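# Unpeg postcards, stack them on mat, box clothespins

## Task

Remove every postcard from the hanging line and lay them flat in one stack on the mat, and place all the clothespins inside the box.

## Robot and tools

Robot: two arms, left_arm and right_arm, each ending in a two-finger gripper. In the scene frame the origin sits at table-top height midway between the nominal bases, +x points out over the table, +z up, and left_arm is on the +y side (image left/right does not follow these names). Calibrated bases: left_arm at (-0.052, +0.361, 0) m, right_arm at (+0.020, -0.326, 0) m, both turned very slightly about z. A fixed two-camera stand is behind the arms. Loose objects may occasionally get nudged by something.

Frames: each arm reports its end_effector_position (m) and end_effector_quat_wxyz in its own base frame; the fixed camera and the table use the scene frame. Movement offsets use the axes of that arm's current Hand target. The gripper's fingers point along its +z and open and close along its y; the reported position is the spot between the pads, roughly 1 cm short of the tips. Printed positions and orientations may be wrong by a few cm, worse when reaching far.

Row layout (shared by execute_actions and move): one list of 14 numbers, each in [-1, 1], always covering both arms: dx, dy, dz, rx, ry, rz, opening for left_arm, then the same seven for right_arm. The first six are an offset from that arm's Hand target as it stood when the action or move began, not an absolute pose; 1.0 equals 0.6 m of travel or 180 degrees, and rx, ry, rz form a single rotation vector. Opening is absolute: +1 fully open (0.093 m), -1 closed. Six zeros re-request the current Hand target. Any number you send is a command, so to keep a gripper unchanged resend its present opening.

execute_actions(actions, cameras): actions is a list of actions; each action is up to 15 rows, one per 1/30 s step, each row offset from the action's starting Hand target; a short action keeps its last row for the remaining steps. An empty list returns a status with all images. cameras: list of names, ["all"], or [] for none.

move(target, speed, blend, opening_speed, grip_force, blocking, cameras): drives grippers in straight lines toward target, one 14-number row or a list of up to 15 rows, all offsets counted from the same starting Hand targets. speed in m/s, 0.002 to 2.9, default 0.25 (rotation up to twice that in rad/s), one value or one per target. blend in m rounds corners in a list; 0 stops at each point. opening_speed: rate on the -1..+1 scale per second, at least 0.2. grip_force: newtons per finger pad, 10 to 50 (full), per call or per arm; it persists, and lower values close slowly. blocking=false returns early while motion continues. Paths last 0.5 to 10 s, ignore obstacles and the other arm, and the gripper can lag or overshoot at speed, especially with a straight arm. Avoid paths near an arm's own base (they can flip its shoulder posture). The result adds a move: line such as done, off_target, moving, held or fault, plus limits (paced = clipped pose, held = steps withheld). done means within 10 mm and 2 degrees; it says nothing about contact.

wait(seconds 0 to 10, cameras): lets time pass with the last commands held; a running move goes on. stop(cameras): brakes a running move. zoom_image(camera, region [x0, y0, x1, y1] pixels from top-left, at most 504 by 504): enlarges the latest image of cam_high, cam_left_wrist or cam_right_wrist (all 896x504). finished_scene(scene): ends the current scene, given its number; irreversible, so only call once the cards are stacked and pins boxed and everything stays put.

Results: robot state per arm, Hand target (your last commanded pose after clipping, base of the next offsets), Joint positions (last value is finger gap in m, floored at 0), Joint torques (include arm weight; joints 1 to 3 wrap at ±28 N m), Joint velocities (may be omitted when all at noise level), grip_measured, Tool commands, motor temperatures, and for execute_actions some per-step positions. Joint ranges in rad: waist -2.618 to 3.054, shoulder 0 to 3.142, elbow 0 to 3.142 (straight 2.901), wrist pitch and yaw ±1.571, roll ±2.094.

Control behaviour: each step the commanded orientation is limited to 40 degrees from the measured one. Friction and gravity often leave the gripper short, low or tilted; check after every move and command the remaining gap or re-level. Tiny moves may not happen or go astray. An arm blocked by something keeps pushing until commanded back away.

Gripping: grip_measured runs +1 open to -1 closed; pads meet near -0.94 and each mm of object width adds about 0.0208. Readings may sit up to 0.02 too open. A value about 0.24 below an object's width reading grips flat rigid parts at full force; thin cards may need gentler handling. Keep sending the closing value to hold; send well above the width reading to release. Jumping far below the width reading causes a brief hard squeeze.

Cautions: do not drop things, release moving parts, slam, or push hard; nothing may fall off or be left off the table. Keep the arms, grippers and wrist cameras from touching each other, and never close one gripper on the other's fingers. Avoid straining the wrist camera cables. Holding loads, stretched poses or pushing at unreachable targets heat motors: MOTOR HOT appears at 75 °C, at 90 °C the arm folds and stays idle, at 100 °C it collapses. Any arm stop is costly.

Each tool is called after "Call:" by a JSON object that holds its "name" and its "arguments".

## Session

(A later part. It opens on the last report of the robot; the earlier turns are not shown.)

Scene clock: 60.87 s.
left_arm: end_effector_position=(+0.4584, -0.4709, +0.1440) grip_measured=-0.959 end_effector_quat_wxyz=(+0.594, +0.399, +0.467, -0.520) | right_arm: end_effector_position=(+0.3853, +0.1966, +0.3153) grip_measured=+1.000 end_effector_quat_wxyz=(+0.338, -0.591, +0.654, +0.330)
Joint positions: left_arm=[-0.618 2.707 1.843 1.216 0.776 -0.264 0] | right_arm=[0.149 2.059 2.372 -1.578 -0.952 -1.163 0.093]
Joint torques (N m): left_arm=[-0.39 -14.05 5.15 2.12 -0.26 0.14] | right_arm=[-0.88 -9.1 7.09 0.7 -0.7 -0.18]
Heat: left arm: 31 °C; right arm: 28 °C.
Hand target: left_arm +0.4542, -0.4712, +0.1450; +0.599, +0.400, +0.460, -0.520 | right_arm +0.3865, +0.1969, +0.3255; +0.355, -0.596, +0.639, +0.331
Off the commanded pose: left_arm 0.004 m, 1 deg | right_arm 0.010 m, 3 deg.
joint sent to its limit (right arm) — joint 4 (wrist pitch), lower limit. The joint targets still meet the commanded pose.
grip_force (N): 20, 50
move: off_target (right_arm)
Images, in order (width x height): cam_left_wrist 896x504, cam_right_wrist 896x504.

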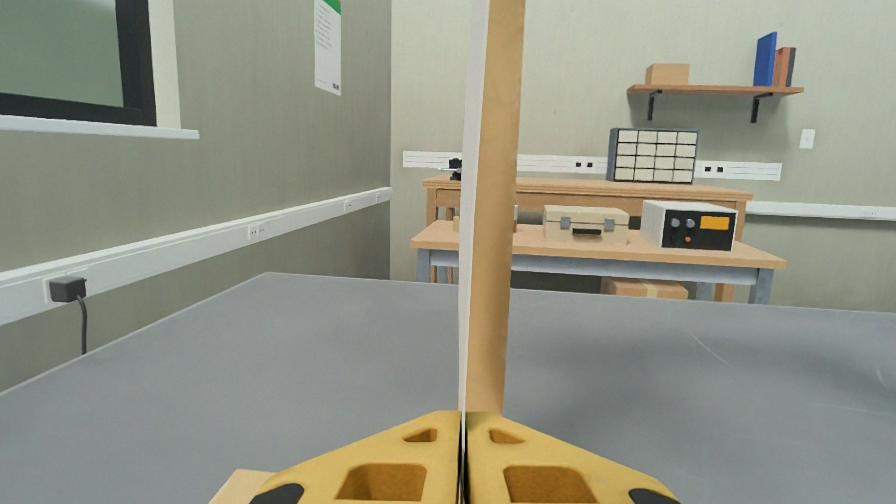

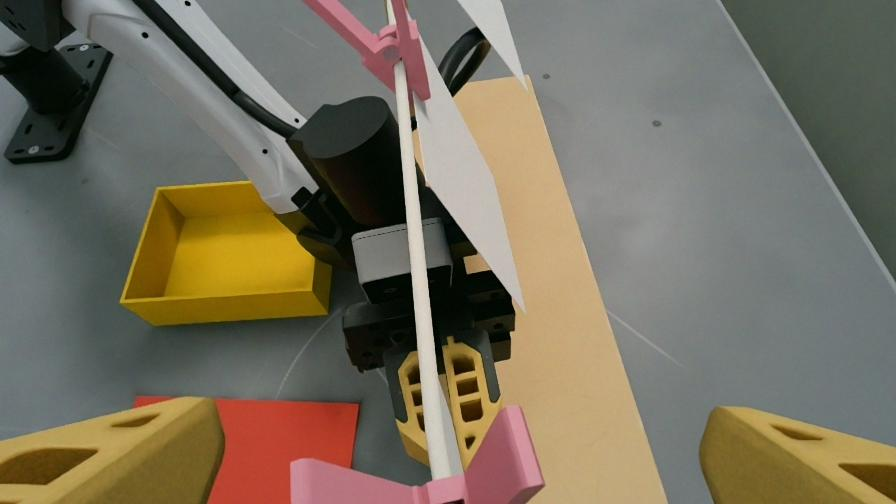

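Call:
{"name": "move", "arguments": {"target": [[0,0,0,0,0,0,-1,0.0002,0.0067,-0.0004,0,0,0,0],[0,0,0,0,0,0,-1,0.0002,0.0067,-0.0004,0,0,0,-1]], "speed": 0.07, "opening_speed": 0.5, "cameras": ["all"]}}

Scene clock: 66.43 s.
left_arm: end_effector_position=(+0.4584, -0.4709, +0.1440) grip_measured=-0.967 end_effector_quat_wxyz=(+0.594, +0.399, +0.467, -0.520) | right_arm: end_effector_position=(+0.3851, +0.1968, +0.3156) grip_measured=-0.730 end_effector_quat_wxyz=(+0.339, -0.591, +0.653, +0.331)
Joint positions: left_arm=[-0.618 2.707 1.843 1.216 0.776 -0.264 0] | right_arm=[0.149 2.059 2.372 -1.578 -0.954 -1.164 0.01]
Joint torques (N m): left_arm=[-0.38 -14.06 5.15 2.12 -0.26 0.14] | right_arm=[-0.54 -11.17 4.46 0.77 -0.75 -0.19]
Motor temperatures (°C): left_arm=[22 33 30 28 20 20 20] | right_arm=[19 29 26 21 21 21 19]
Heat: left arm: 33 °C; right arm: 29 °C.
Hand target: left_arm +0.4542, -0.4712, +0.1450; +0.599, +0.400, +0.460, -0.520 | right_arm +0.3825, +0.1969, +0.3255; +0.355, -0.596, +0.639, +0.331
Off the commanded pose: left_arm 0.004 m, 1 deg | right_arm 0.010 m, 3 deg.
grip_force (N): 20, 50
move: off_target (right_arm); target 2's new opening was sent with right_arm's hand 0.011 m and 3 deg from that target

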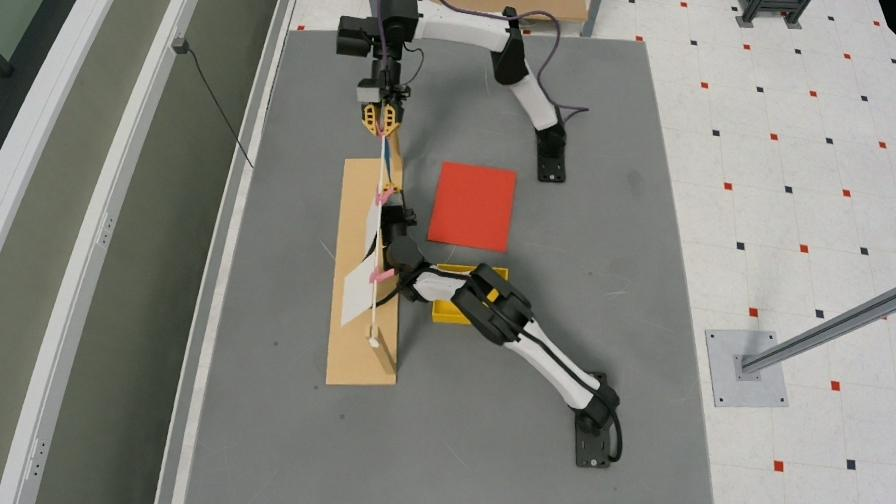

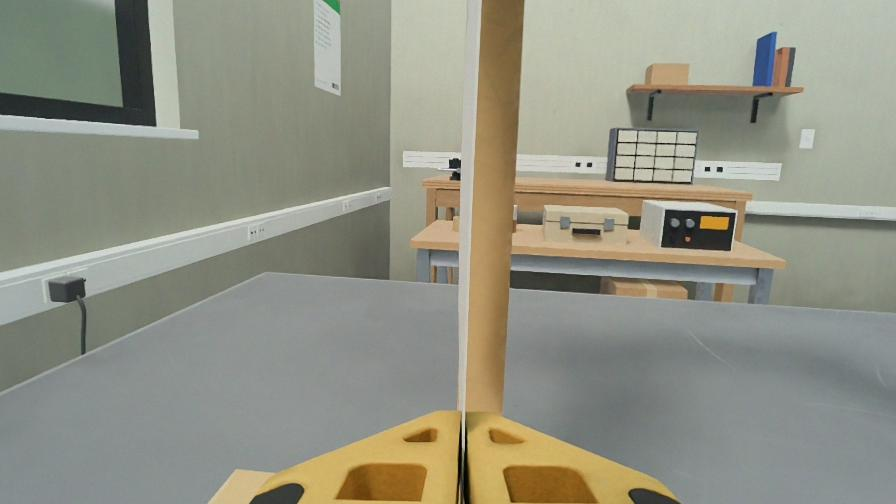

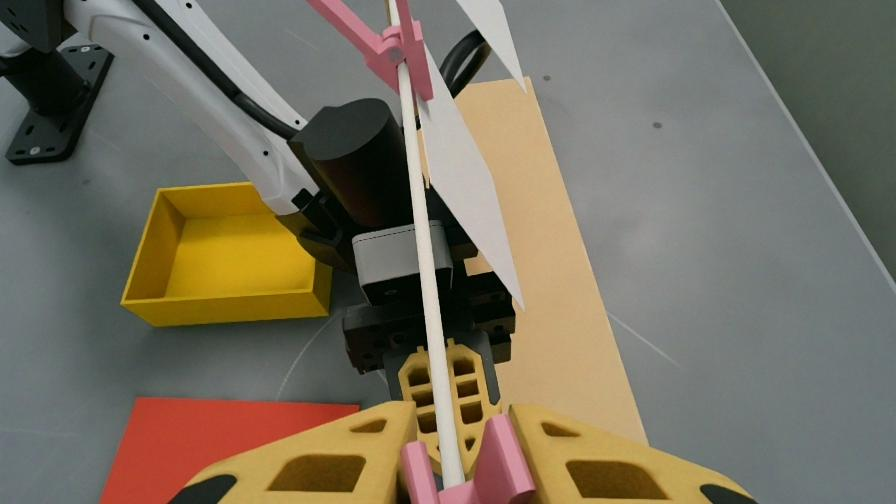

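Call:
{"name": "move", "arguments": {"target": [0,0,0,0,0,0,-1,-0.0777,0,-0.0486,0,-0.122,0,-1], "speed": 0.1, "cameras": ["all"]}}

Scene clock: 70.13 s.
left_arm: end_effector_position=(+0.4584, -0.4709, +0.1440) grip_measured=-0.967 end_effector_quat_wxyz=(+0.594, +0.399, +0.467, -0.520) | right_arm: end_effector_position=(+0.3916, +0.1985, +0.3615) grip_measured=-0.746 end_effector_quat_wxyz=(+0.449, -0.516, +0.580, +0.442)
Joint positions: left_arm=[-0.618 2.707 1.843 1.216 0.776 -0.264 0] | right_arm=[0.089 1.895 2.028 -1.073 -1.313 -0.873 0.009]
Joint torques (N m): left_arm=[-0.39 -14.05 5.16 2.12 -0.26 0.14] | right_arm=[-0.7 -12.89 4.71 1.25 -0.69 0.02]
Heat: left arm: 34 °C; right arm: 30 °C.
Hand target: left_arm +0.4542, -0.4712, +0.1450; +0.599, +0.400, +0.460, -0.520 | right_arm +0.3824, +0.1969, +0.3806; +0.470, -0.523, +0.560, +0.439
Off the commanded pose: left_arm 0.004 m, 1 deg | right_arm 0.021 m, 3 deg.
grip_force (N): 20, 50
move: off_target (right_arm)

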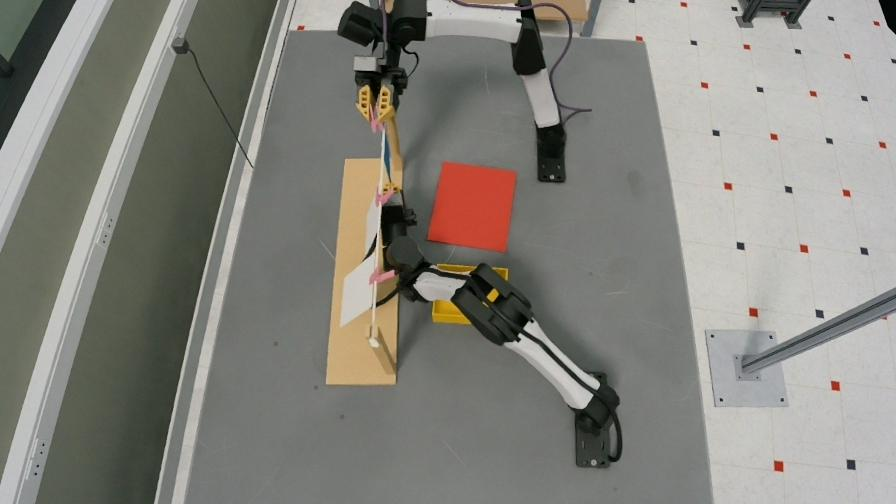

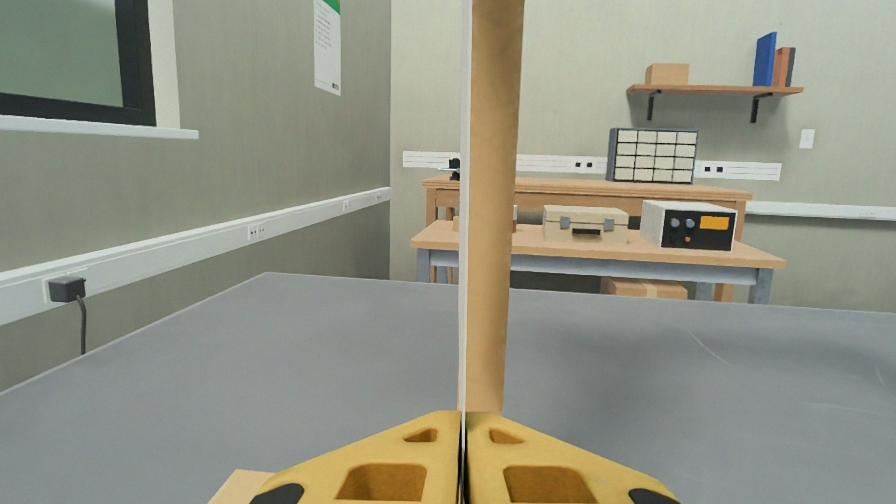

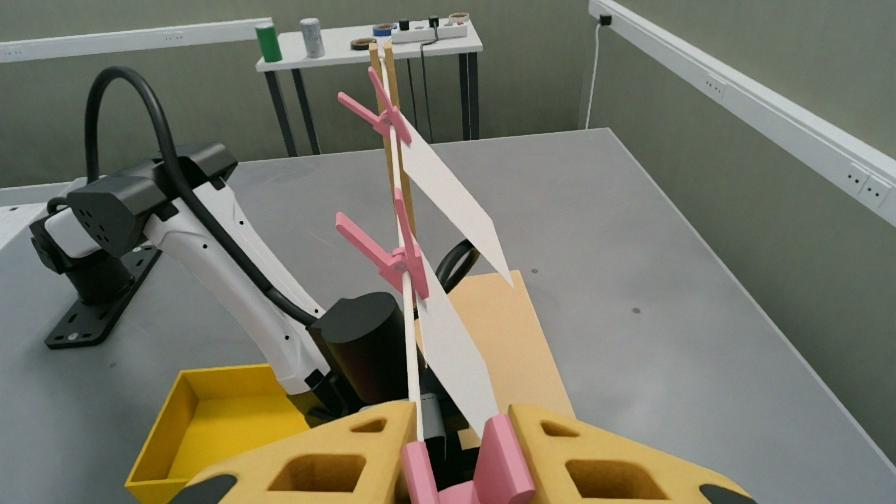

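Call:
{"name": "move", "arguments": {"target": [[-0.006,-0.1652,-0.0225,0,0,0,-1,-0.041,0,-0.0073,0,0,0,-1],[0.0078,-0.3458,-0.1,-0.1882,0.1865,-0.4311,-1,0.0248,0.1242,-0.14,0,0,0,-1],[0.1207,-0.3458,-0.13,-0.1882,0.1865,-0.4311,-1,0.0248,0.1242,-0.14,0,0,0,-1]], "speed": [0.12,0.25,0.12], "blend": [0.02,0.02,0], "grip_force": [40,50], "cameras": ["all"]}}

Scene clock: 80.43 s.
left_arm: end_effector_position=(+0.2433, -0.4429, +0.0604) grip_measured=-0.971 end_effector_quat_wxyz=(+0.090, -0.023, +0.861, -0.500) | right_arm: end_effector_position=(+0.3096, +0.1169, +0.3691) grip_measured=-0.746 end_effector_quat_wxyz=(+0.487, -0.483, +0.599, +0.413)
Joint positions: left_arm=[-0.951 1.972 0.959 0.469 0.361 -1.208 0] | right_arm=[-0.163 1.642 1.794 -1.582 -1.384 -1.403 0.009]
Joint torques (N m): left_arm=[-0.36 -8.05 5.14 2.43 0.01 0.14] | right_arm=[-0.61 -8.98 4.22 0.45 -0.86 -0.24]
Heat: left arm: 36 °C; right arm: 30 °C.
Hand target: left_arm +0.2408, -0.4440, +0.0548; +0.088, -0.021, +0.861, -0.501 | right_arm +0.3022, +0.1169, +0.3803; +0.470, -0.523, +0.560, +0.439
Off the commanded pose: left_arm 0.006 m, 0 deg | right_arm 0.014 m, 7 deg.
joint read past its limit (right arm) — joint 4 (wrist pitch), lower limit.
joint sent to its limit (right arm) — joint 4 (wrist pitch), lower limit. The joint targets are off in orientation, not in position.
grip_force (N): 40, 50
move: off_target (right_arm)

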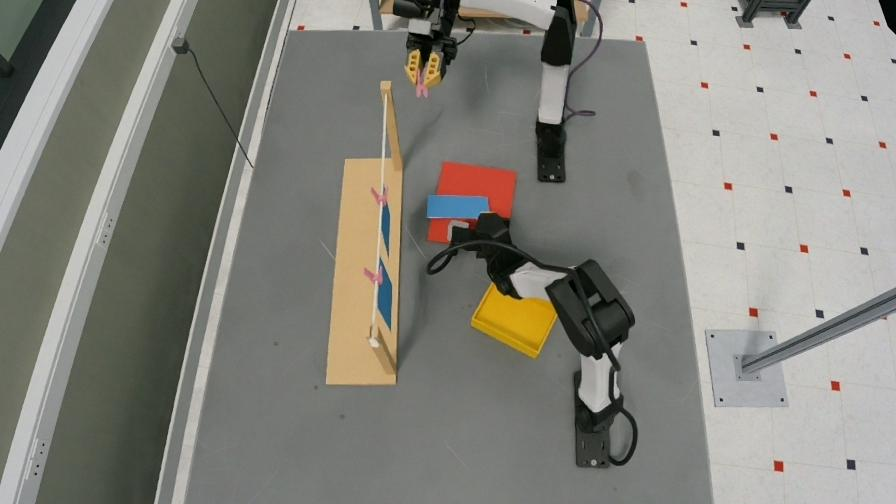

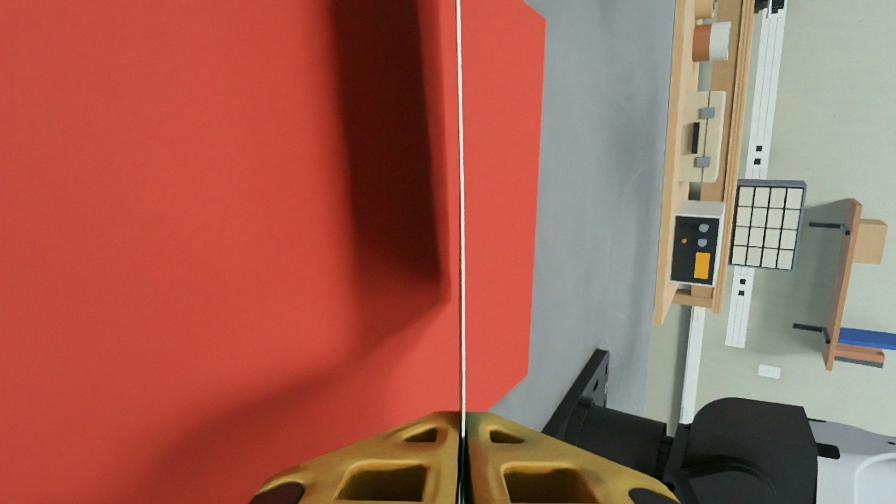

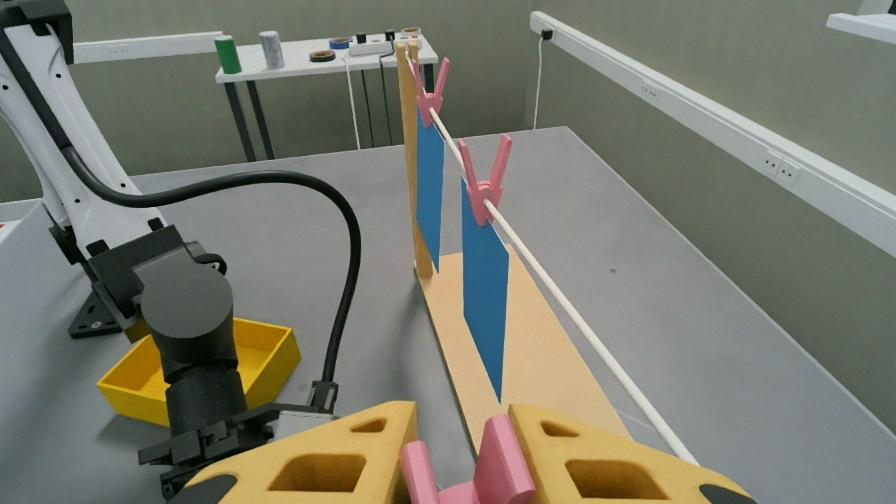

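Call:
{"name": "move", "arguments": {"target": [[0.0227,0.0192,0.0078,0,0,0,-1,0,0,0,0,0,0,-1],[0.0227,0.0192,0.0078,0,0,0,-0.5,0,0,0,0,0,0,-1],[0.0227,0.0192,-0.0922,0,0,0,-0.5,0,0,0,0,0,0,-1]], "speed": 0.08, "opening_speed": 0.5, "cameras": ["all"]}}

Scene clock: 85.27 s.
left_arm: end_effector_position=(+0.2201, -0.3956, +0.0625) grip_measured=-0.503 end_effector_quat_wxyz=(+0.085, -0.028, +0.863, -0.498) | right_arm: end_effector_position=(+0.3096, +0.1169, +0.3691) grip_measured=-0.746 end_effector_quat_wxyz=(+0.487, -0.483, +0.599, +0.413)
Joint positions: left_arm=[-0.922 1.81 0.742 0.51 0.387 -1.204 0.021] | right_arm=[-0.163 1.642 1.794 -1.582 -1.384 -1.403 0.009]
Joint torques (N m): left_arm=[0.44 -10.41 4.7 2.05 0.06 0.28] | right_arm=[-0.62 -8.99 4.14 0.46 -0.86 -0.27]
Heat: left arm: 35 °C; right arm: 30 °C.
Hand target: left_arm +0.2184, -0.3924, +0.0696; +0.088, -0.022, +0.861, -0.501 | right_arm +0.3022, +0.1169, +0.3803; +0.470, -0.523, +0.560, +0.439
Off the commanded pose: left_arm 0.008 m, 1 deg | right_arm 0.013 m, 7 deg.
joint read past its limit (right arm) — joint 4 (wrist pitch), lower limit.
joint sent to its limit (right arm) — joint 4 (wrist pitch), lower limit. The joint targets are off in orientation, not in position.
grip_force (N): 40, 50
move: off_target (right_arm); target 2's new opening was sent with left_arm's hand 0.011 m and 1 deg from that target

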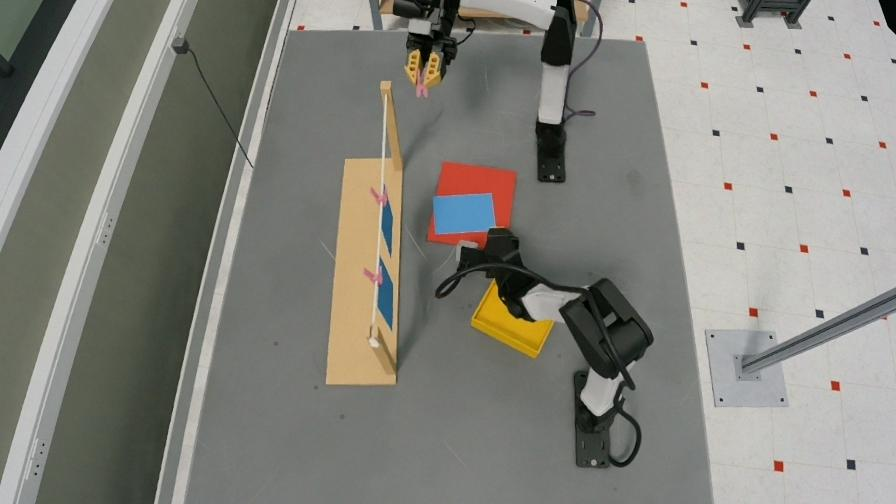

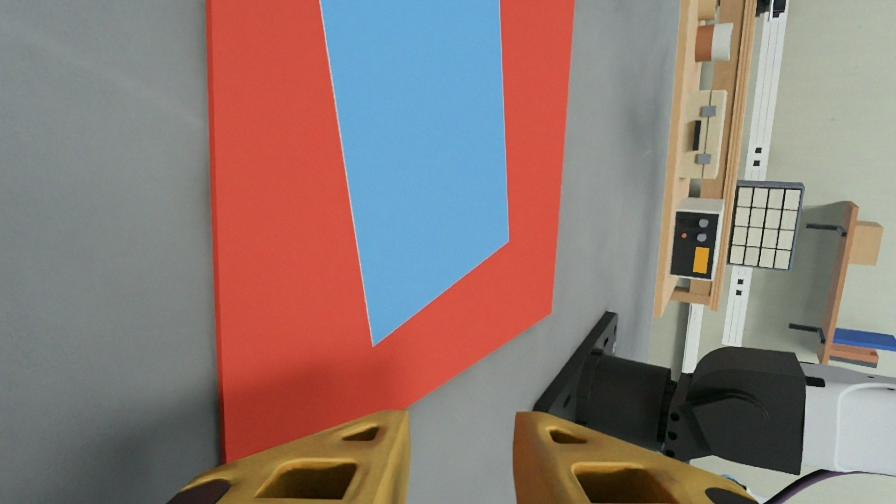

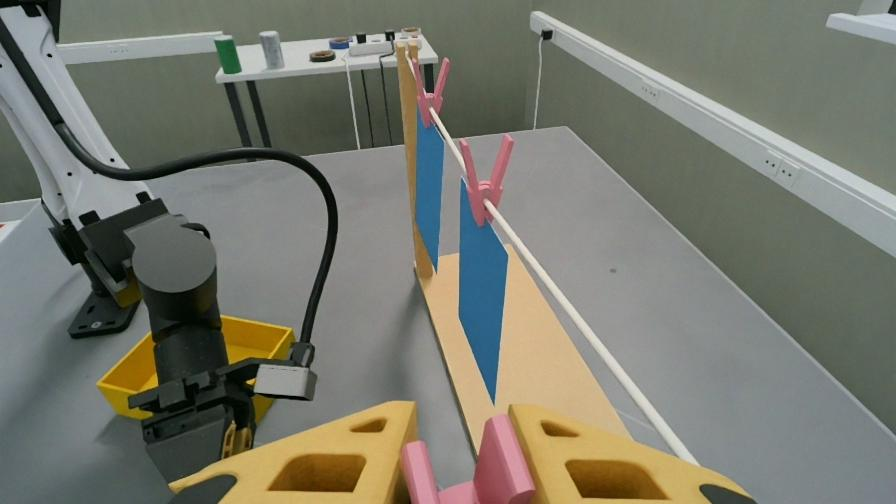

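Call:
{"name": "move", "arguments": {"target": [[-0.0323,-0.171,-0.1333,0,0,0,-0.21,0,0,0,0,0,0,-1],[-0.1923,-0.1087,-0.2723,0.0733,-0.2574,0.4127,-0.21,0,0,0,0,0,0,-1],[-0.3325,0.0313,-0.2617,0.0733,-0.2574,0.4127,-0.21,0.13,0.3098,0.6092,0.0319,0.1282,0.0126,-1]], "speed": [0.25,0.35,0.3], "blend": [0.03,0.02,0], "cameras": ["all"]}}

Scene clock: 93.87 s.
left_arm: end_effector_position=(+0.3843, -0.2225, +0.1203) grip_measured=-0.213 end_effector_quat_wxyz=(+0.587, +0.307, +0.639, -0.391) | right_arm: end_effector_position=(+0.1357, +0.4649, +0.2179) grip_measured=-0.746 end_effector_quat_wxyz=(+0.339, -0.578, +0.682, +0.292)
Joint positions: left_arm=[-0.255 2.01 0.616 1.386 0.78 -0.133 0.035] | right_arm=[1.239 1.647 1.356 -0.359 -0.139 -0.098 0.009]
Joint torques (N m): left_arm=[0.38 -6.82 5.94 4.06 -0.01 0.23] | right_arm=[-0.21 -7.8 9.65 1.93 0.1 0.1]
Heat: left arm: 34 °C; right arm: 29 °C.
Hand target: left_arm +0.3885, -0.2232, +0.1551; +0.673, +0.315, +0.545, -0.389 | right_arm +0.1408, +0.4755, +0.2402; +0.366, -0.564, +0.674, +0.306
Off the commanded pose: left_arm 0.035 m, 15 deg | right_arm 0.025 m, 4 deg.
joint sent to its limit (left arm) — joint 4 (wrist pitch), upper limit. The joint targets are off in orientation, not in position.
grip_force (N): 40, 50
move: off_target (left_arm, right_arm)

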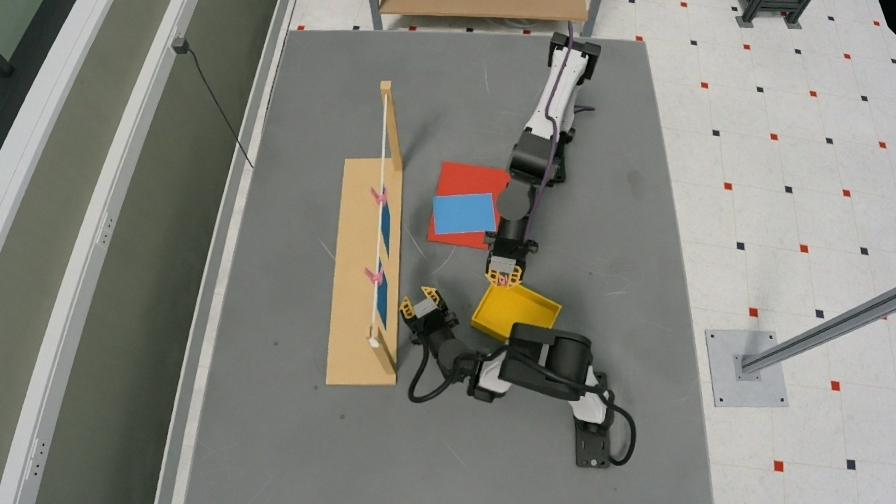

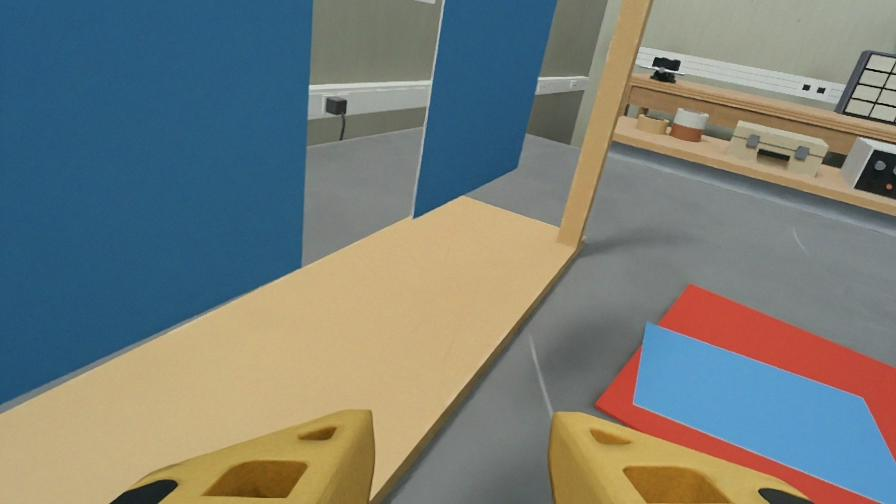

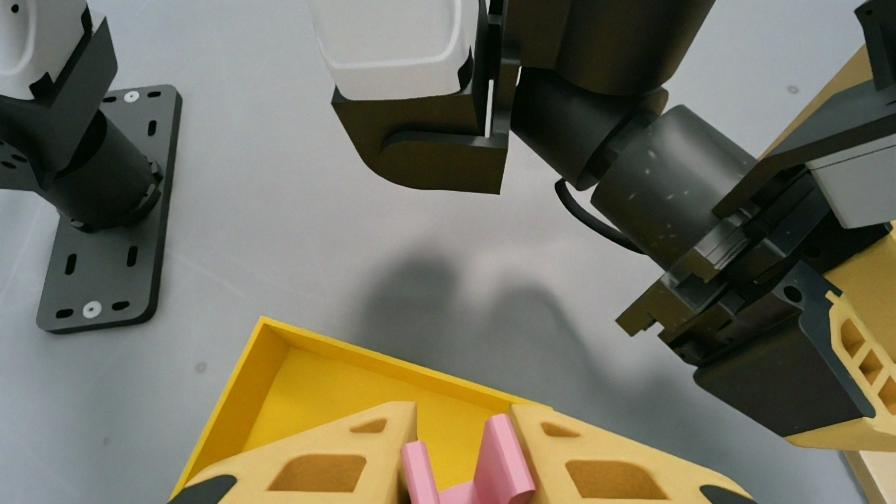

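Call:
{"name": "move", "arguments": {"target": [0.0253,-0.0017,0.0947,-0.0281,0.0667,0.0029,-0.27,0.1755,0.0567,0.1525,0,0,0,-1], "speed": 0.15, "cameras": ["all"]}}

Scene clock: 98.47 s.
left_arm: end_effector_position=(+0.4106, -0.2732, +0.1282) grip_measured=-0.267 end_effector_quat_wxyz=(+0.601, +0.324, +0.648, -0.337) | right_arm: end_effector_position=(+0.1103, +0.4948, +0.0940) grip_measured=-0.746 end_effector_quat_wxyz=(+0.351, -0.575, +0.678, +0.295)
Joint positions: left_arm=[-0.401 2.01 0.774 1.177 0.572 -0.016 0.032] | right_arm=[1.333 1.858 1.066 0.173 -0.056 -0.045 0.009]
Joint torques (N m): left_arm=[-0.17 -11.41 6.95 2.25 -0.24 0.27] | right_arm=[0.2 -9.07 5.56 2.11 0.13 0.13]
Motor temperatures (°C): left_arm=[22 34 28 33 20 20 20] | right_arm=[19 29 27 23 21 21 20]
Heat: left arm: 34 °C; right arm: 29 °C.
Hand target: left_arm +0.4168, -0.2747, +0.1523; +0.628, +0.326, +0.627, -0.326 | right_arm +0.1108, +0.5005, +0.1021; +0.366, -0.564, +0.674, +0.306
Off the commanded pose: left_arm 0.025 m, 4 deg | right_arm 0.010 m, 2 deg.
grip_force (N): 40, 50
move: off_target (left_arm)

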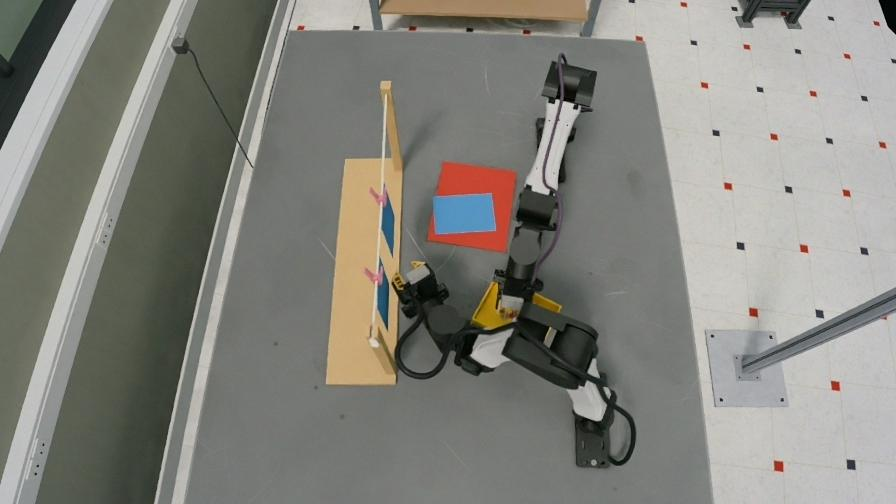

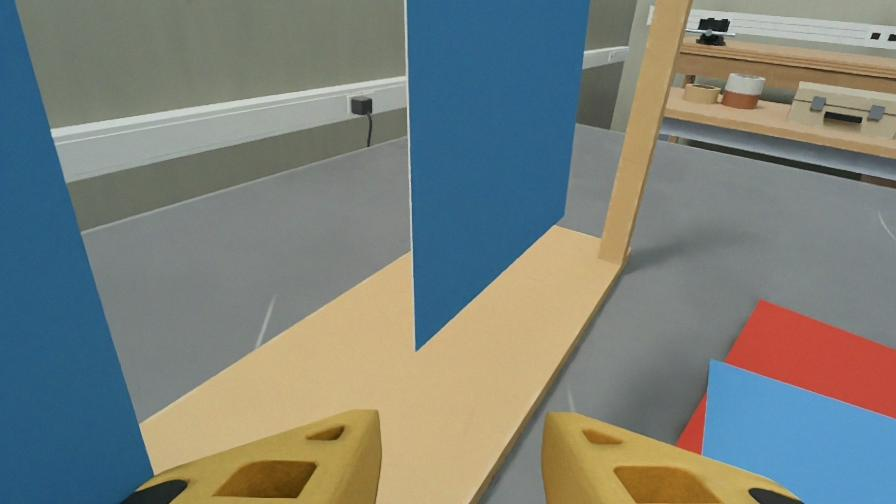

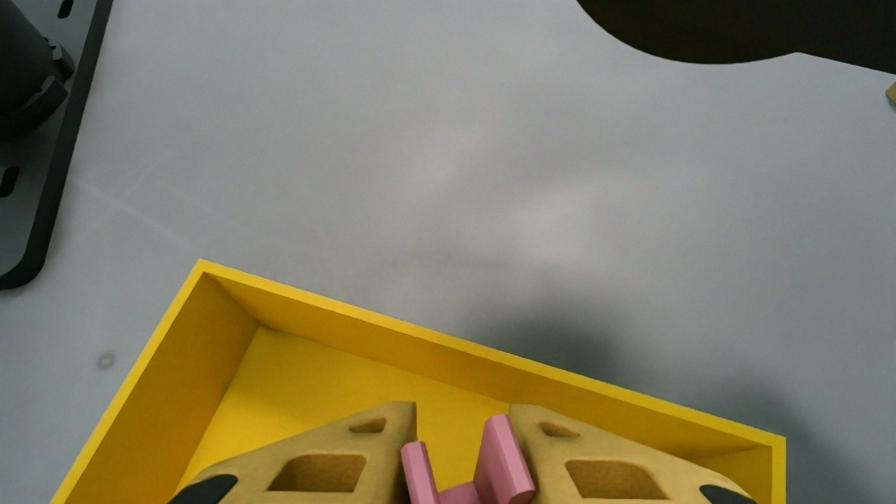

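Call:
{"name": "move", "arguments": {"target": [[-0.0317,0.0052,0.1022,0.072,0,0,-0.27,0.0208,0,0.0135,0,0,0,-1],[-0.0317,0.0052,0.1022,0.072,0,0,-0.27,0.0208,0,0.0135,0,0,0,0.2]], "speed": 0.08, "opening_speed": 0.6, "cameras": ["all"]}}

Scene clock: 103.23 s.
left_arm: end_effector_position=(+0.4510, -0.3191, +0.1730) grip_measured=-0.267 end_effector_quat_wxyz=(+0.589, +0.389, +0.589, -0.395) | right_arm: end_effector_position=(+0.1109, +0.4964, +0.0829) grip_measured=+0.199 end_effector_quat_wxyz=(+0.355, -0.573, +0.676, +0.297)
Joint positions: left_arm=[-0.401 2.115 1.148 0.974 0.773 -0.012 0.032] | right_arm=[1.333 1.887 1.045 0.232 -0.055 -0.045 0.055]
Joint torques (N m): left_arm=[-0.13 -8.94 8.46 1.86 -0.02 0.23] | right_arm=[0.14 -8.69 5.23 2.1 0.11 0.1]
Heat: left arm: 34 °C; right arm: 29 °C.
Hand target: left_arm +0.4546, -0.3231, +0.1713; +0.587, +0.395, +0.586, -0.395 | right_arm +0.1108, +0.5004, +0.0871; +0.366, -0.564, +0.674, +0.306
Off the commanded pose: left_arm 0.006 m, 1 deg | right_arm 0.006 m, 2 deg.
grip_force (N): 40, 50
move: done

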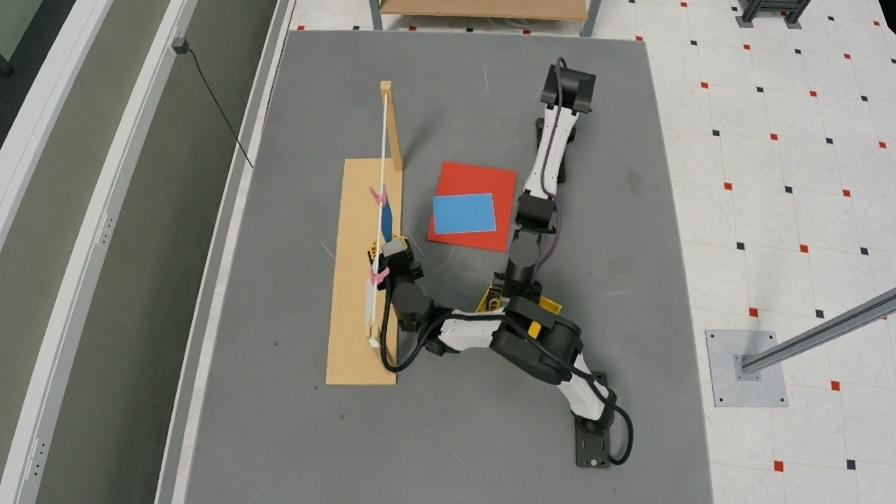

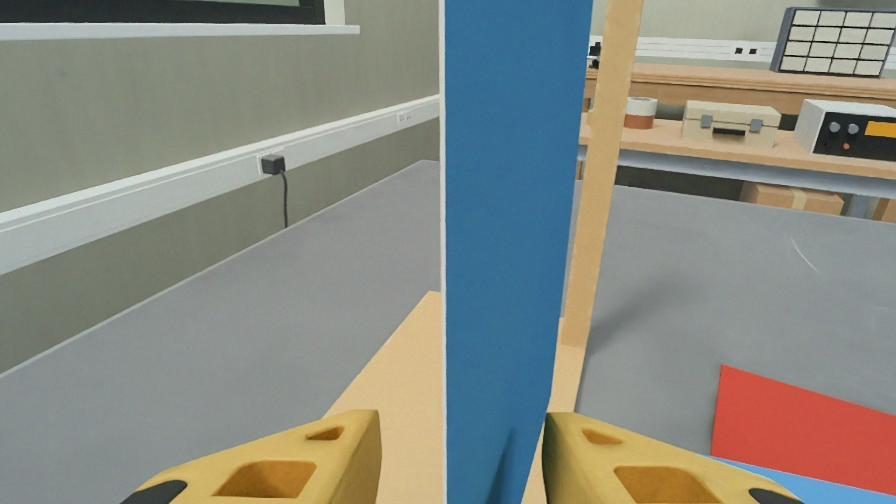

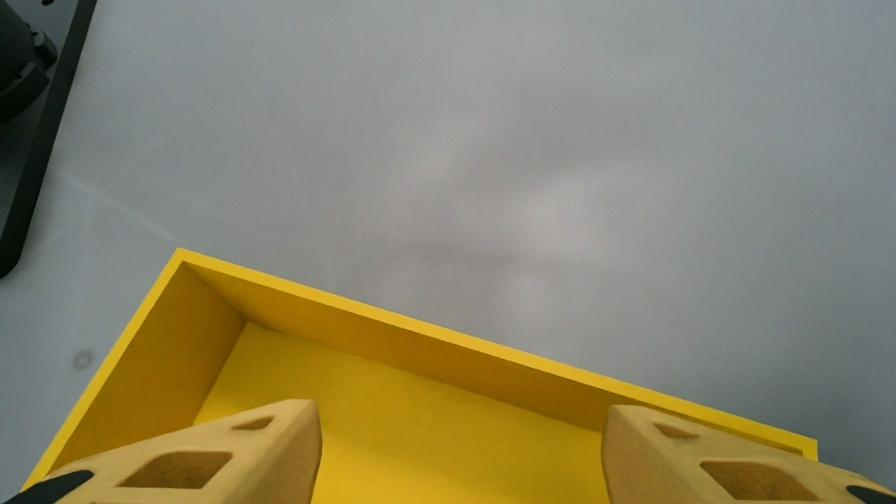

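Call:
{"name": "move", "arguments": {"target": [[0.0433,0.0034,0.0005,0.0667,0,0,-0.27,0,0,-0.25,0,0,0,0.2],[0.0433,0.0034,0.0005,0.0667,0,0,-1,-0.233,-0.5018,-0.4523,-0.0304,-0.0612,-0.0158,1]], "speed": [0.12,0.3], "grip_force": [20,50], "opening_speed": 0.7, "cameras": ["all"]}}

Scene clock: 112.13 s.
left_arm: end_effector_position=(+0.4518, -0.3222, +0.1465) grip_measured=-0.956 end_effector_quat_wxyz=(+0.542, +0.451, +0.545, -0.453) | right_arm: end_effector_position=(+0.3823, +0.2948, +0.3387) grip_measured=+1.000 end_effector_quat_wxyz=(+0.393, -0.554, +0.628, +0.380)
Joint positions: left_arm=[-0.356 2.264 1.286 0.974 1.032 -0.002 0] | right_arm=[0.364 1.927 2.089 -0.959 -0.973 -0.657 0.093]
Joint torques (N m): left_arm=[0.49 -9.7 8.24 1.84 0 0.13] | right_arm=[0.23 -9.02 8.35 1.42 -0.59 -0.22]
Heat: left arm: 34 °C; right arm: 29 °C.
Hand target: left_arm +0.4566, -0.3226, +0.1453; +0.542, +0.454, +0.542, -0.454 | right_arm +0.3805, +0.2987, +0.3525; +0.409, -0.566, +0.606, +0.381
Off the commanded pose: left_arm 0.005 m, 1 deg | right_arm 0.014 m, 3 deg.
grip_force (N): 20, 50
move: off_target (right_arm); target 2's new opening was sent with right_arm's hand 0.014 m and 3 deg from that target

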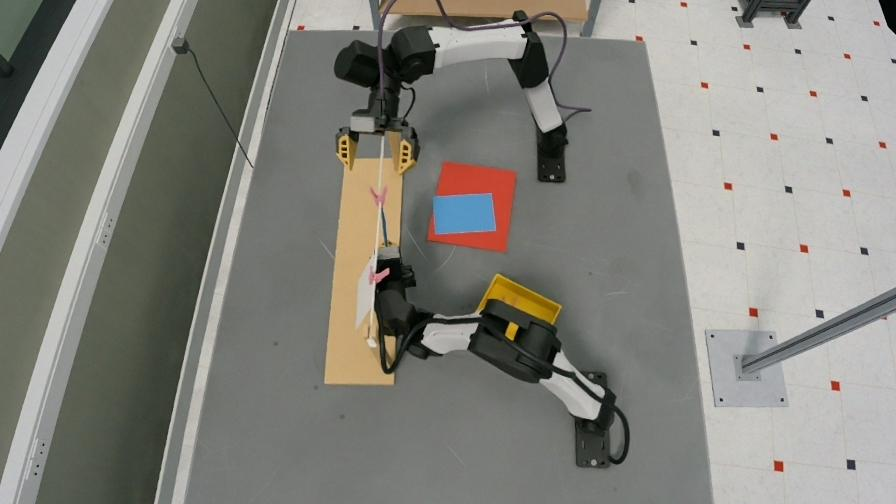

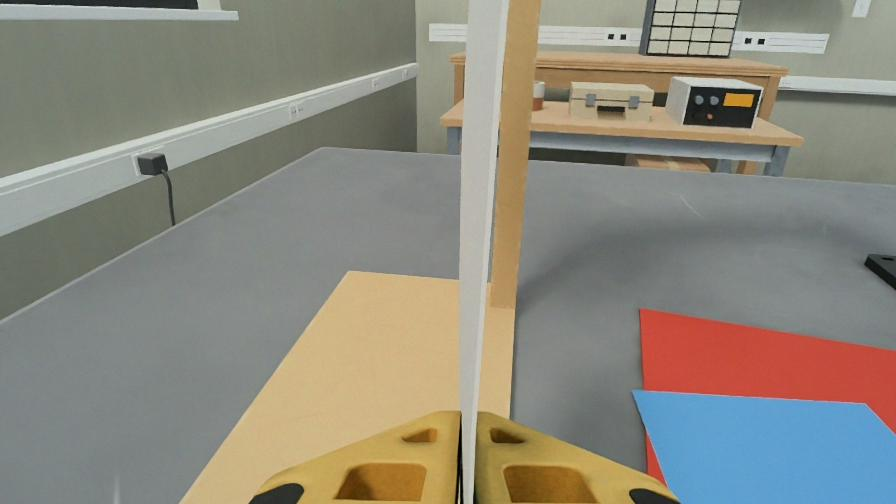

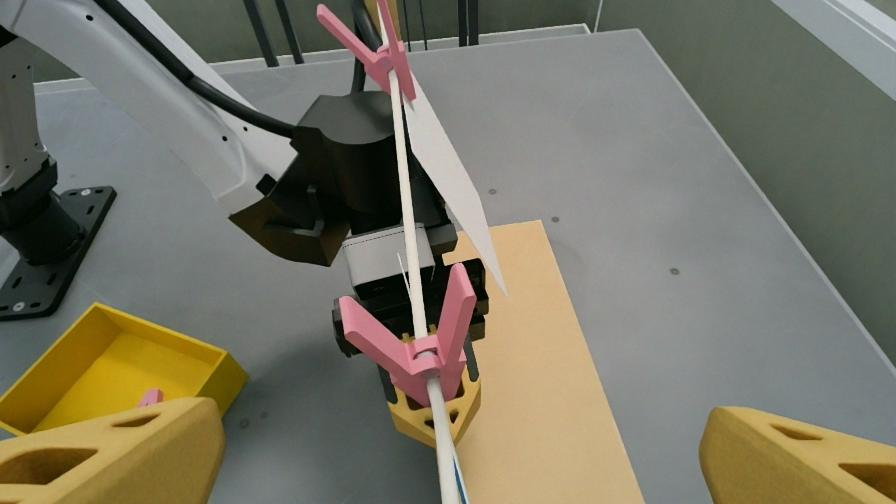

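Call:
{"name": "move", "arguments": {"target": [0,0,0,0,0,0,-1,0.0096,0.0131,0.0951,0,0,0,1], "speed": 0.1, "cameras": ["cam_right_wrist"]}}

Scene clock: 114.50 s.
left_arm: end_effector_position=(+0.4518, -0.3222, +0.1465) grip_measured=-0.965 end_effector_quat_wxyz=(+0.542, +0.451, +0.545, -0.453) | right_arm: end_effector_position=(+0.3740, +0.3479, +0.3245) grip_measured=+1.000 end_effector_quat_wxyz=(-0.402, +0.567, -0.610, -0.382)
Joint positions: left_arm=[-0.356 2.264 1.286 0.974 1.032 -0.002 0] | right_arm=[0.487 1.934 1.998 -0.739 -0.907 -0.551 0.093]
Joint torques (N m): left_arm=[0.5 -9.7 8.21 1.84 0 0.14] | right_arm=[-0.23 -9.94 5.22 1.75 -0.29 0.09]
Heat: left arm: 34 °C; right arm: 29 °C.
Hand target: left_arm +0.4566, -0.3226, +0.1453; +0.542, +0.454, +0.542, -0.454 | right_arm +0.3763, +0.3498, +0.3258; -0.409, +0.566, -0.606, -0.381
Off the commanded pose: left_arm 0.005 m, 1 deg | right_arm 0.003 m, 1 deg.
grip_force (N): 20, 50
move: done
Images, in order (width x height): cam_right_wrist 896x504.

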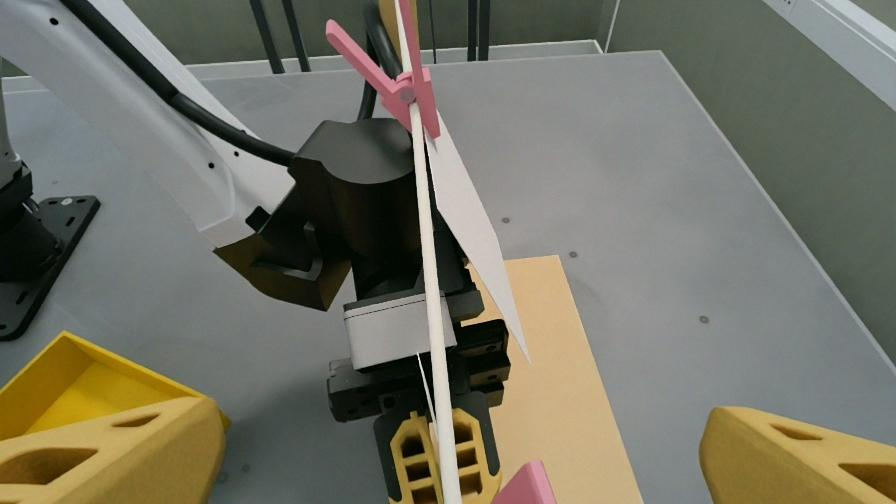

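Call:
{"name": "move", "arguments": {"target": [[0,0,0,0,0,0,-1,0.023,-0.0024,-0.0013,0,0,0,1],[0,0,0,0,0,0,-1,0.023,-0.0024,-0.0013,0,0,0,-1]], "speed": 0.08, "opening_speed": 0.6, "cameras": ["cam_right_wrist","cam_high"]}}

Scene clock: 119.63 s.
left_arm: end_effector_position=(+0.4517, -0.3222, +0.1465) grip_measured=-0.965 end_effector_quat_wxyz=(+0.542, +0.452, +0.545, -0.453) | right_arm: end_effector_position=(+0.3774, +0.3467, +0.3018) grip_measured=-0.648 end_effector_quat_wxyz=(+0.391, -0.563, +0.619, +0.384)
Joint positions: left_arm=[-0.356 2.264 1.286 0.974 1.033 -0.002 0] | right_arm=[0.481 1.934 1.921 -0.692 -0.907 -0.551 0.014]
Joint torques (N m): left_arm=[0.5 -9.7 8.23 1.84 0 0.13] | right_arm=[-0.84 -11.99 5.18 1.64 -0.34 -0.06]
Heat: left arm: 34 °C; right arm: 29 °C.
Hand target: left_arm +0.4566, -0.3226, +0.1453; +0.542, +0.454, +0.542, -0.454 | right_arm +0.3772, +0.3439, +0.3133; +0.409, -0.566, +0.606, +0.381
Off the commanded pose: left_arm 0.005 m, 1 deg | right_arm 0.012 m, 3 deg.
grip_force (N): 20, 50
move: off_target (right_arm); target 2's new opening was sent with right_arm's hand 0.012 m and 3 deg from that target
Images, in order (width x height): cam_high 896x504, cam_right_wrist 896x504.

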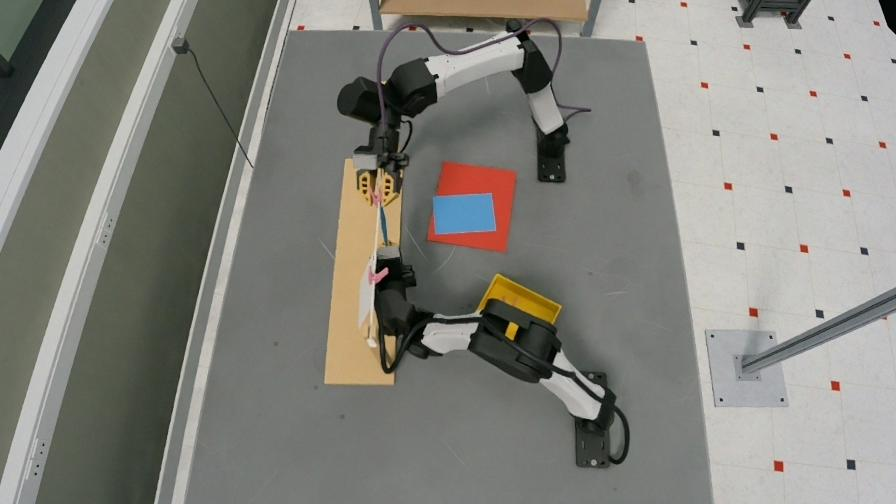

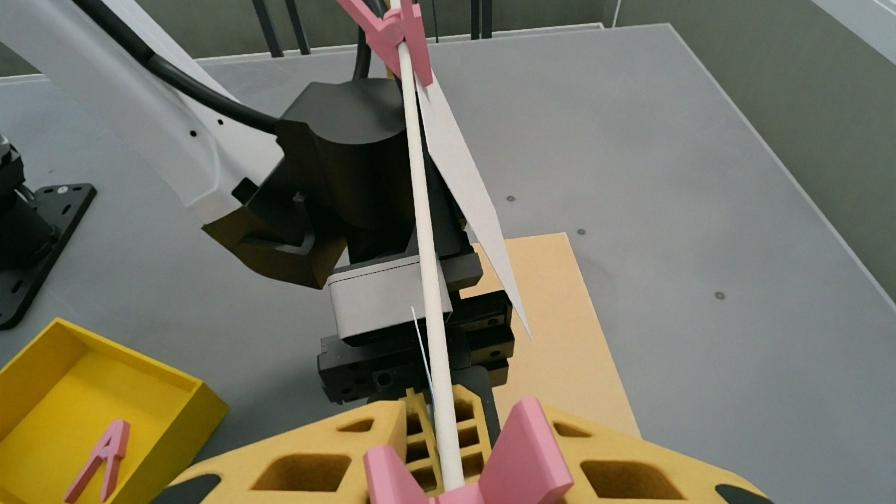

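Call:
{"name": "move", "arguments": {"target": [[0,0,0,0,0,0,-1,0,0,0,0,0,0,0.3],[0,0,0,0,0,0,-1,-0.0193,0,-0.0078,0,0,0,0.3],[0,0,0,0,0,0,-1,-0.0193,0,-0.0078,0,0,0,-1]], "speed": 0.08, "opening_speed": 0.8, "cameras": ["cam_right_wrist"]}}

Scene clock: 124.83 s.
left_arm: end_effector_position=(+0.4515, -0.3222, +0.1465) grip_measured=-0.965 end_effector_quat_wxyz=(+0.542, +0.452, +0.545, -0.454) | right_arm: end_effector_position=(+0.3750, +0.3455, +0.3056) grip_measured=-0.651 end_effector_quat_wxyz=(+0.386, -0.562, +0.622, +0.385)
Joint positions: left_arm=[-0.356 2.264 1.286 0.974 1.034 -0.002 0] | right_arm=[0.481 1.934 1.943 -0.726 -0.907 -0.551 0.014]
Joint torques (N m): left_arm=[0.49 -9.7 8.21 1.84 -0.01 0.13] | right_arm=[-0.99 -10.85 8.87 1.47 -0.41 -0.11]
Heat: left arm: 34 °C; right arm: 29 °C.
Hand target: left_arm +0.4566, -0.3226, +0.1453; +0.542, +0.454, +0.542, -0.454 | right_arm +0.3772, +0.3439, +0.3258; +0.409, -0.566, +0.606, +0.381
Off the commanded pose: left_arm 0.005 m, 0 deg | right_arm 0.020 m, 3 deg.
grip_force (N): 20, 50
move: off_target (right_arm); target 3's new opening was sent with right_arm's hand 0.020 m and 3 deg from that target
Images, in order (width x height): cam_right_wrist 896x504.

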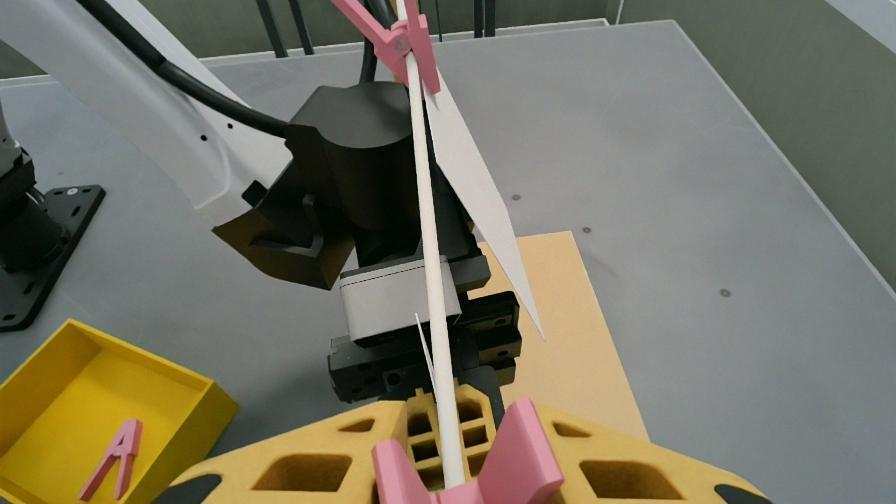

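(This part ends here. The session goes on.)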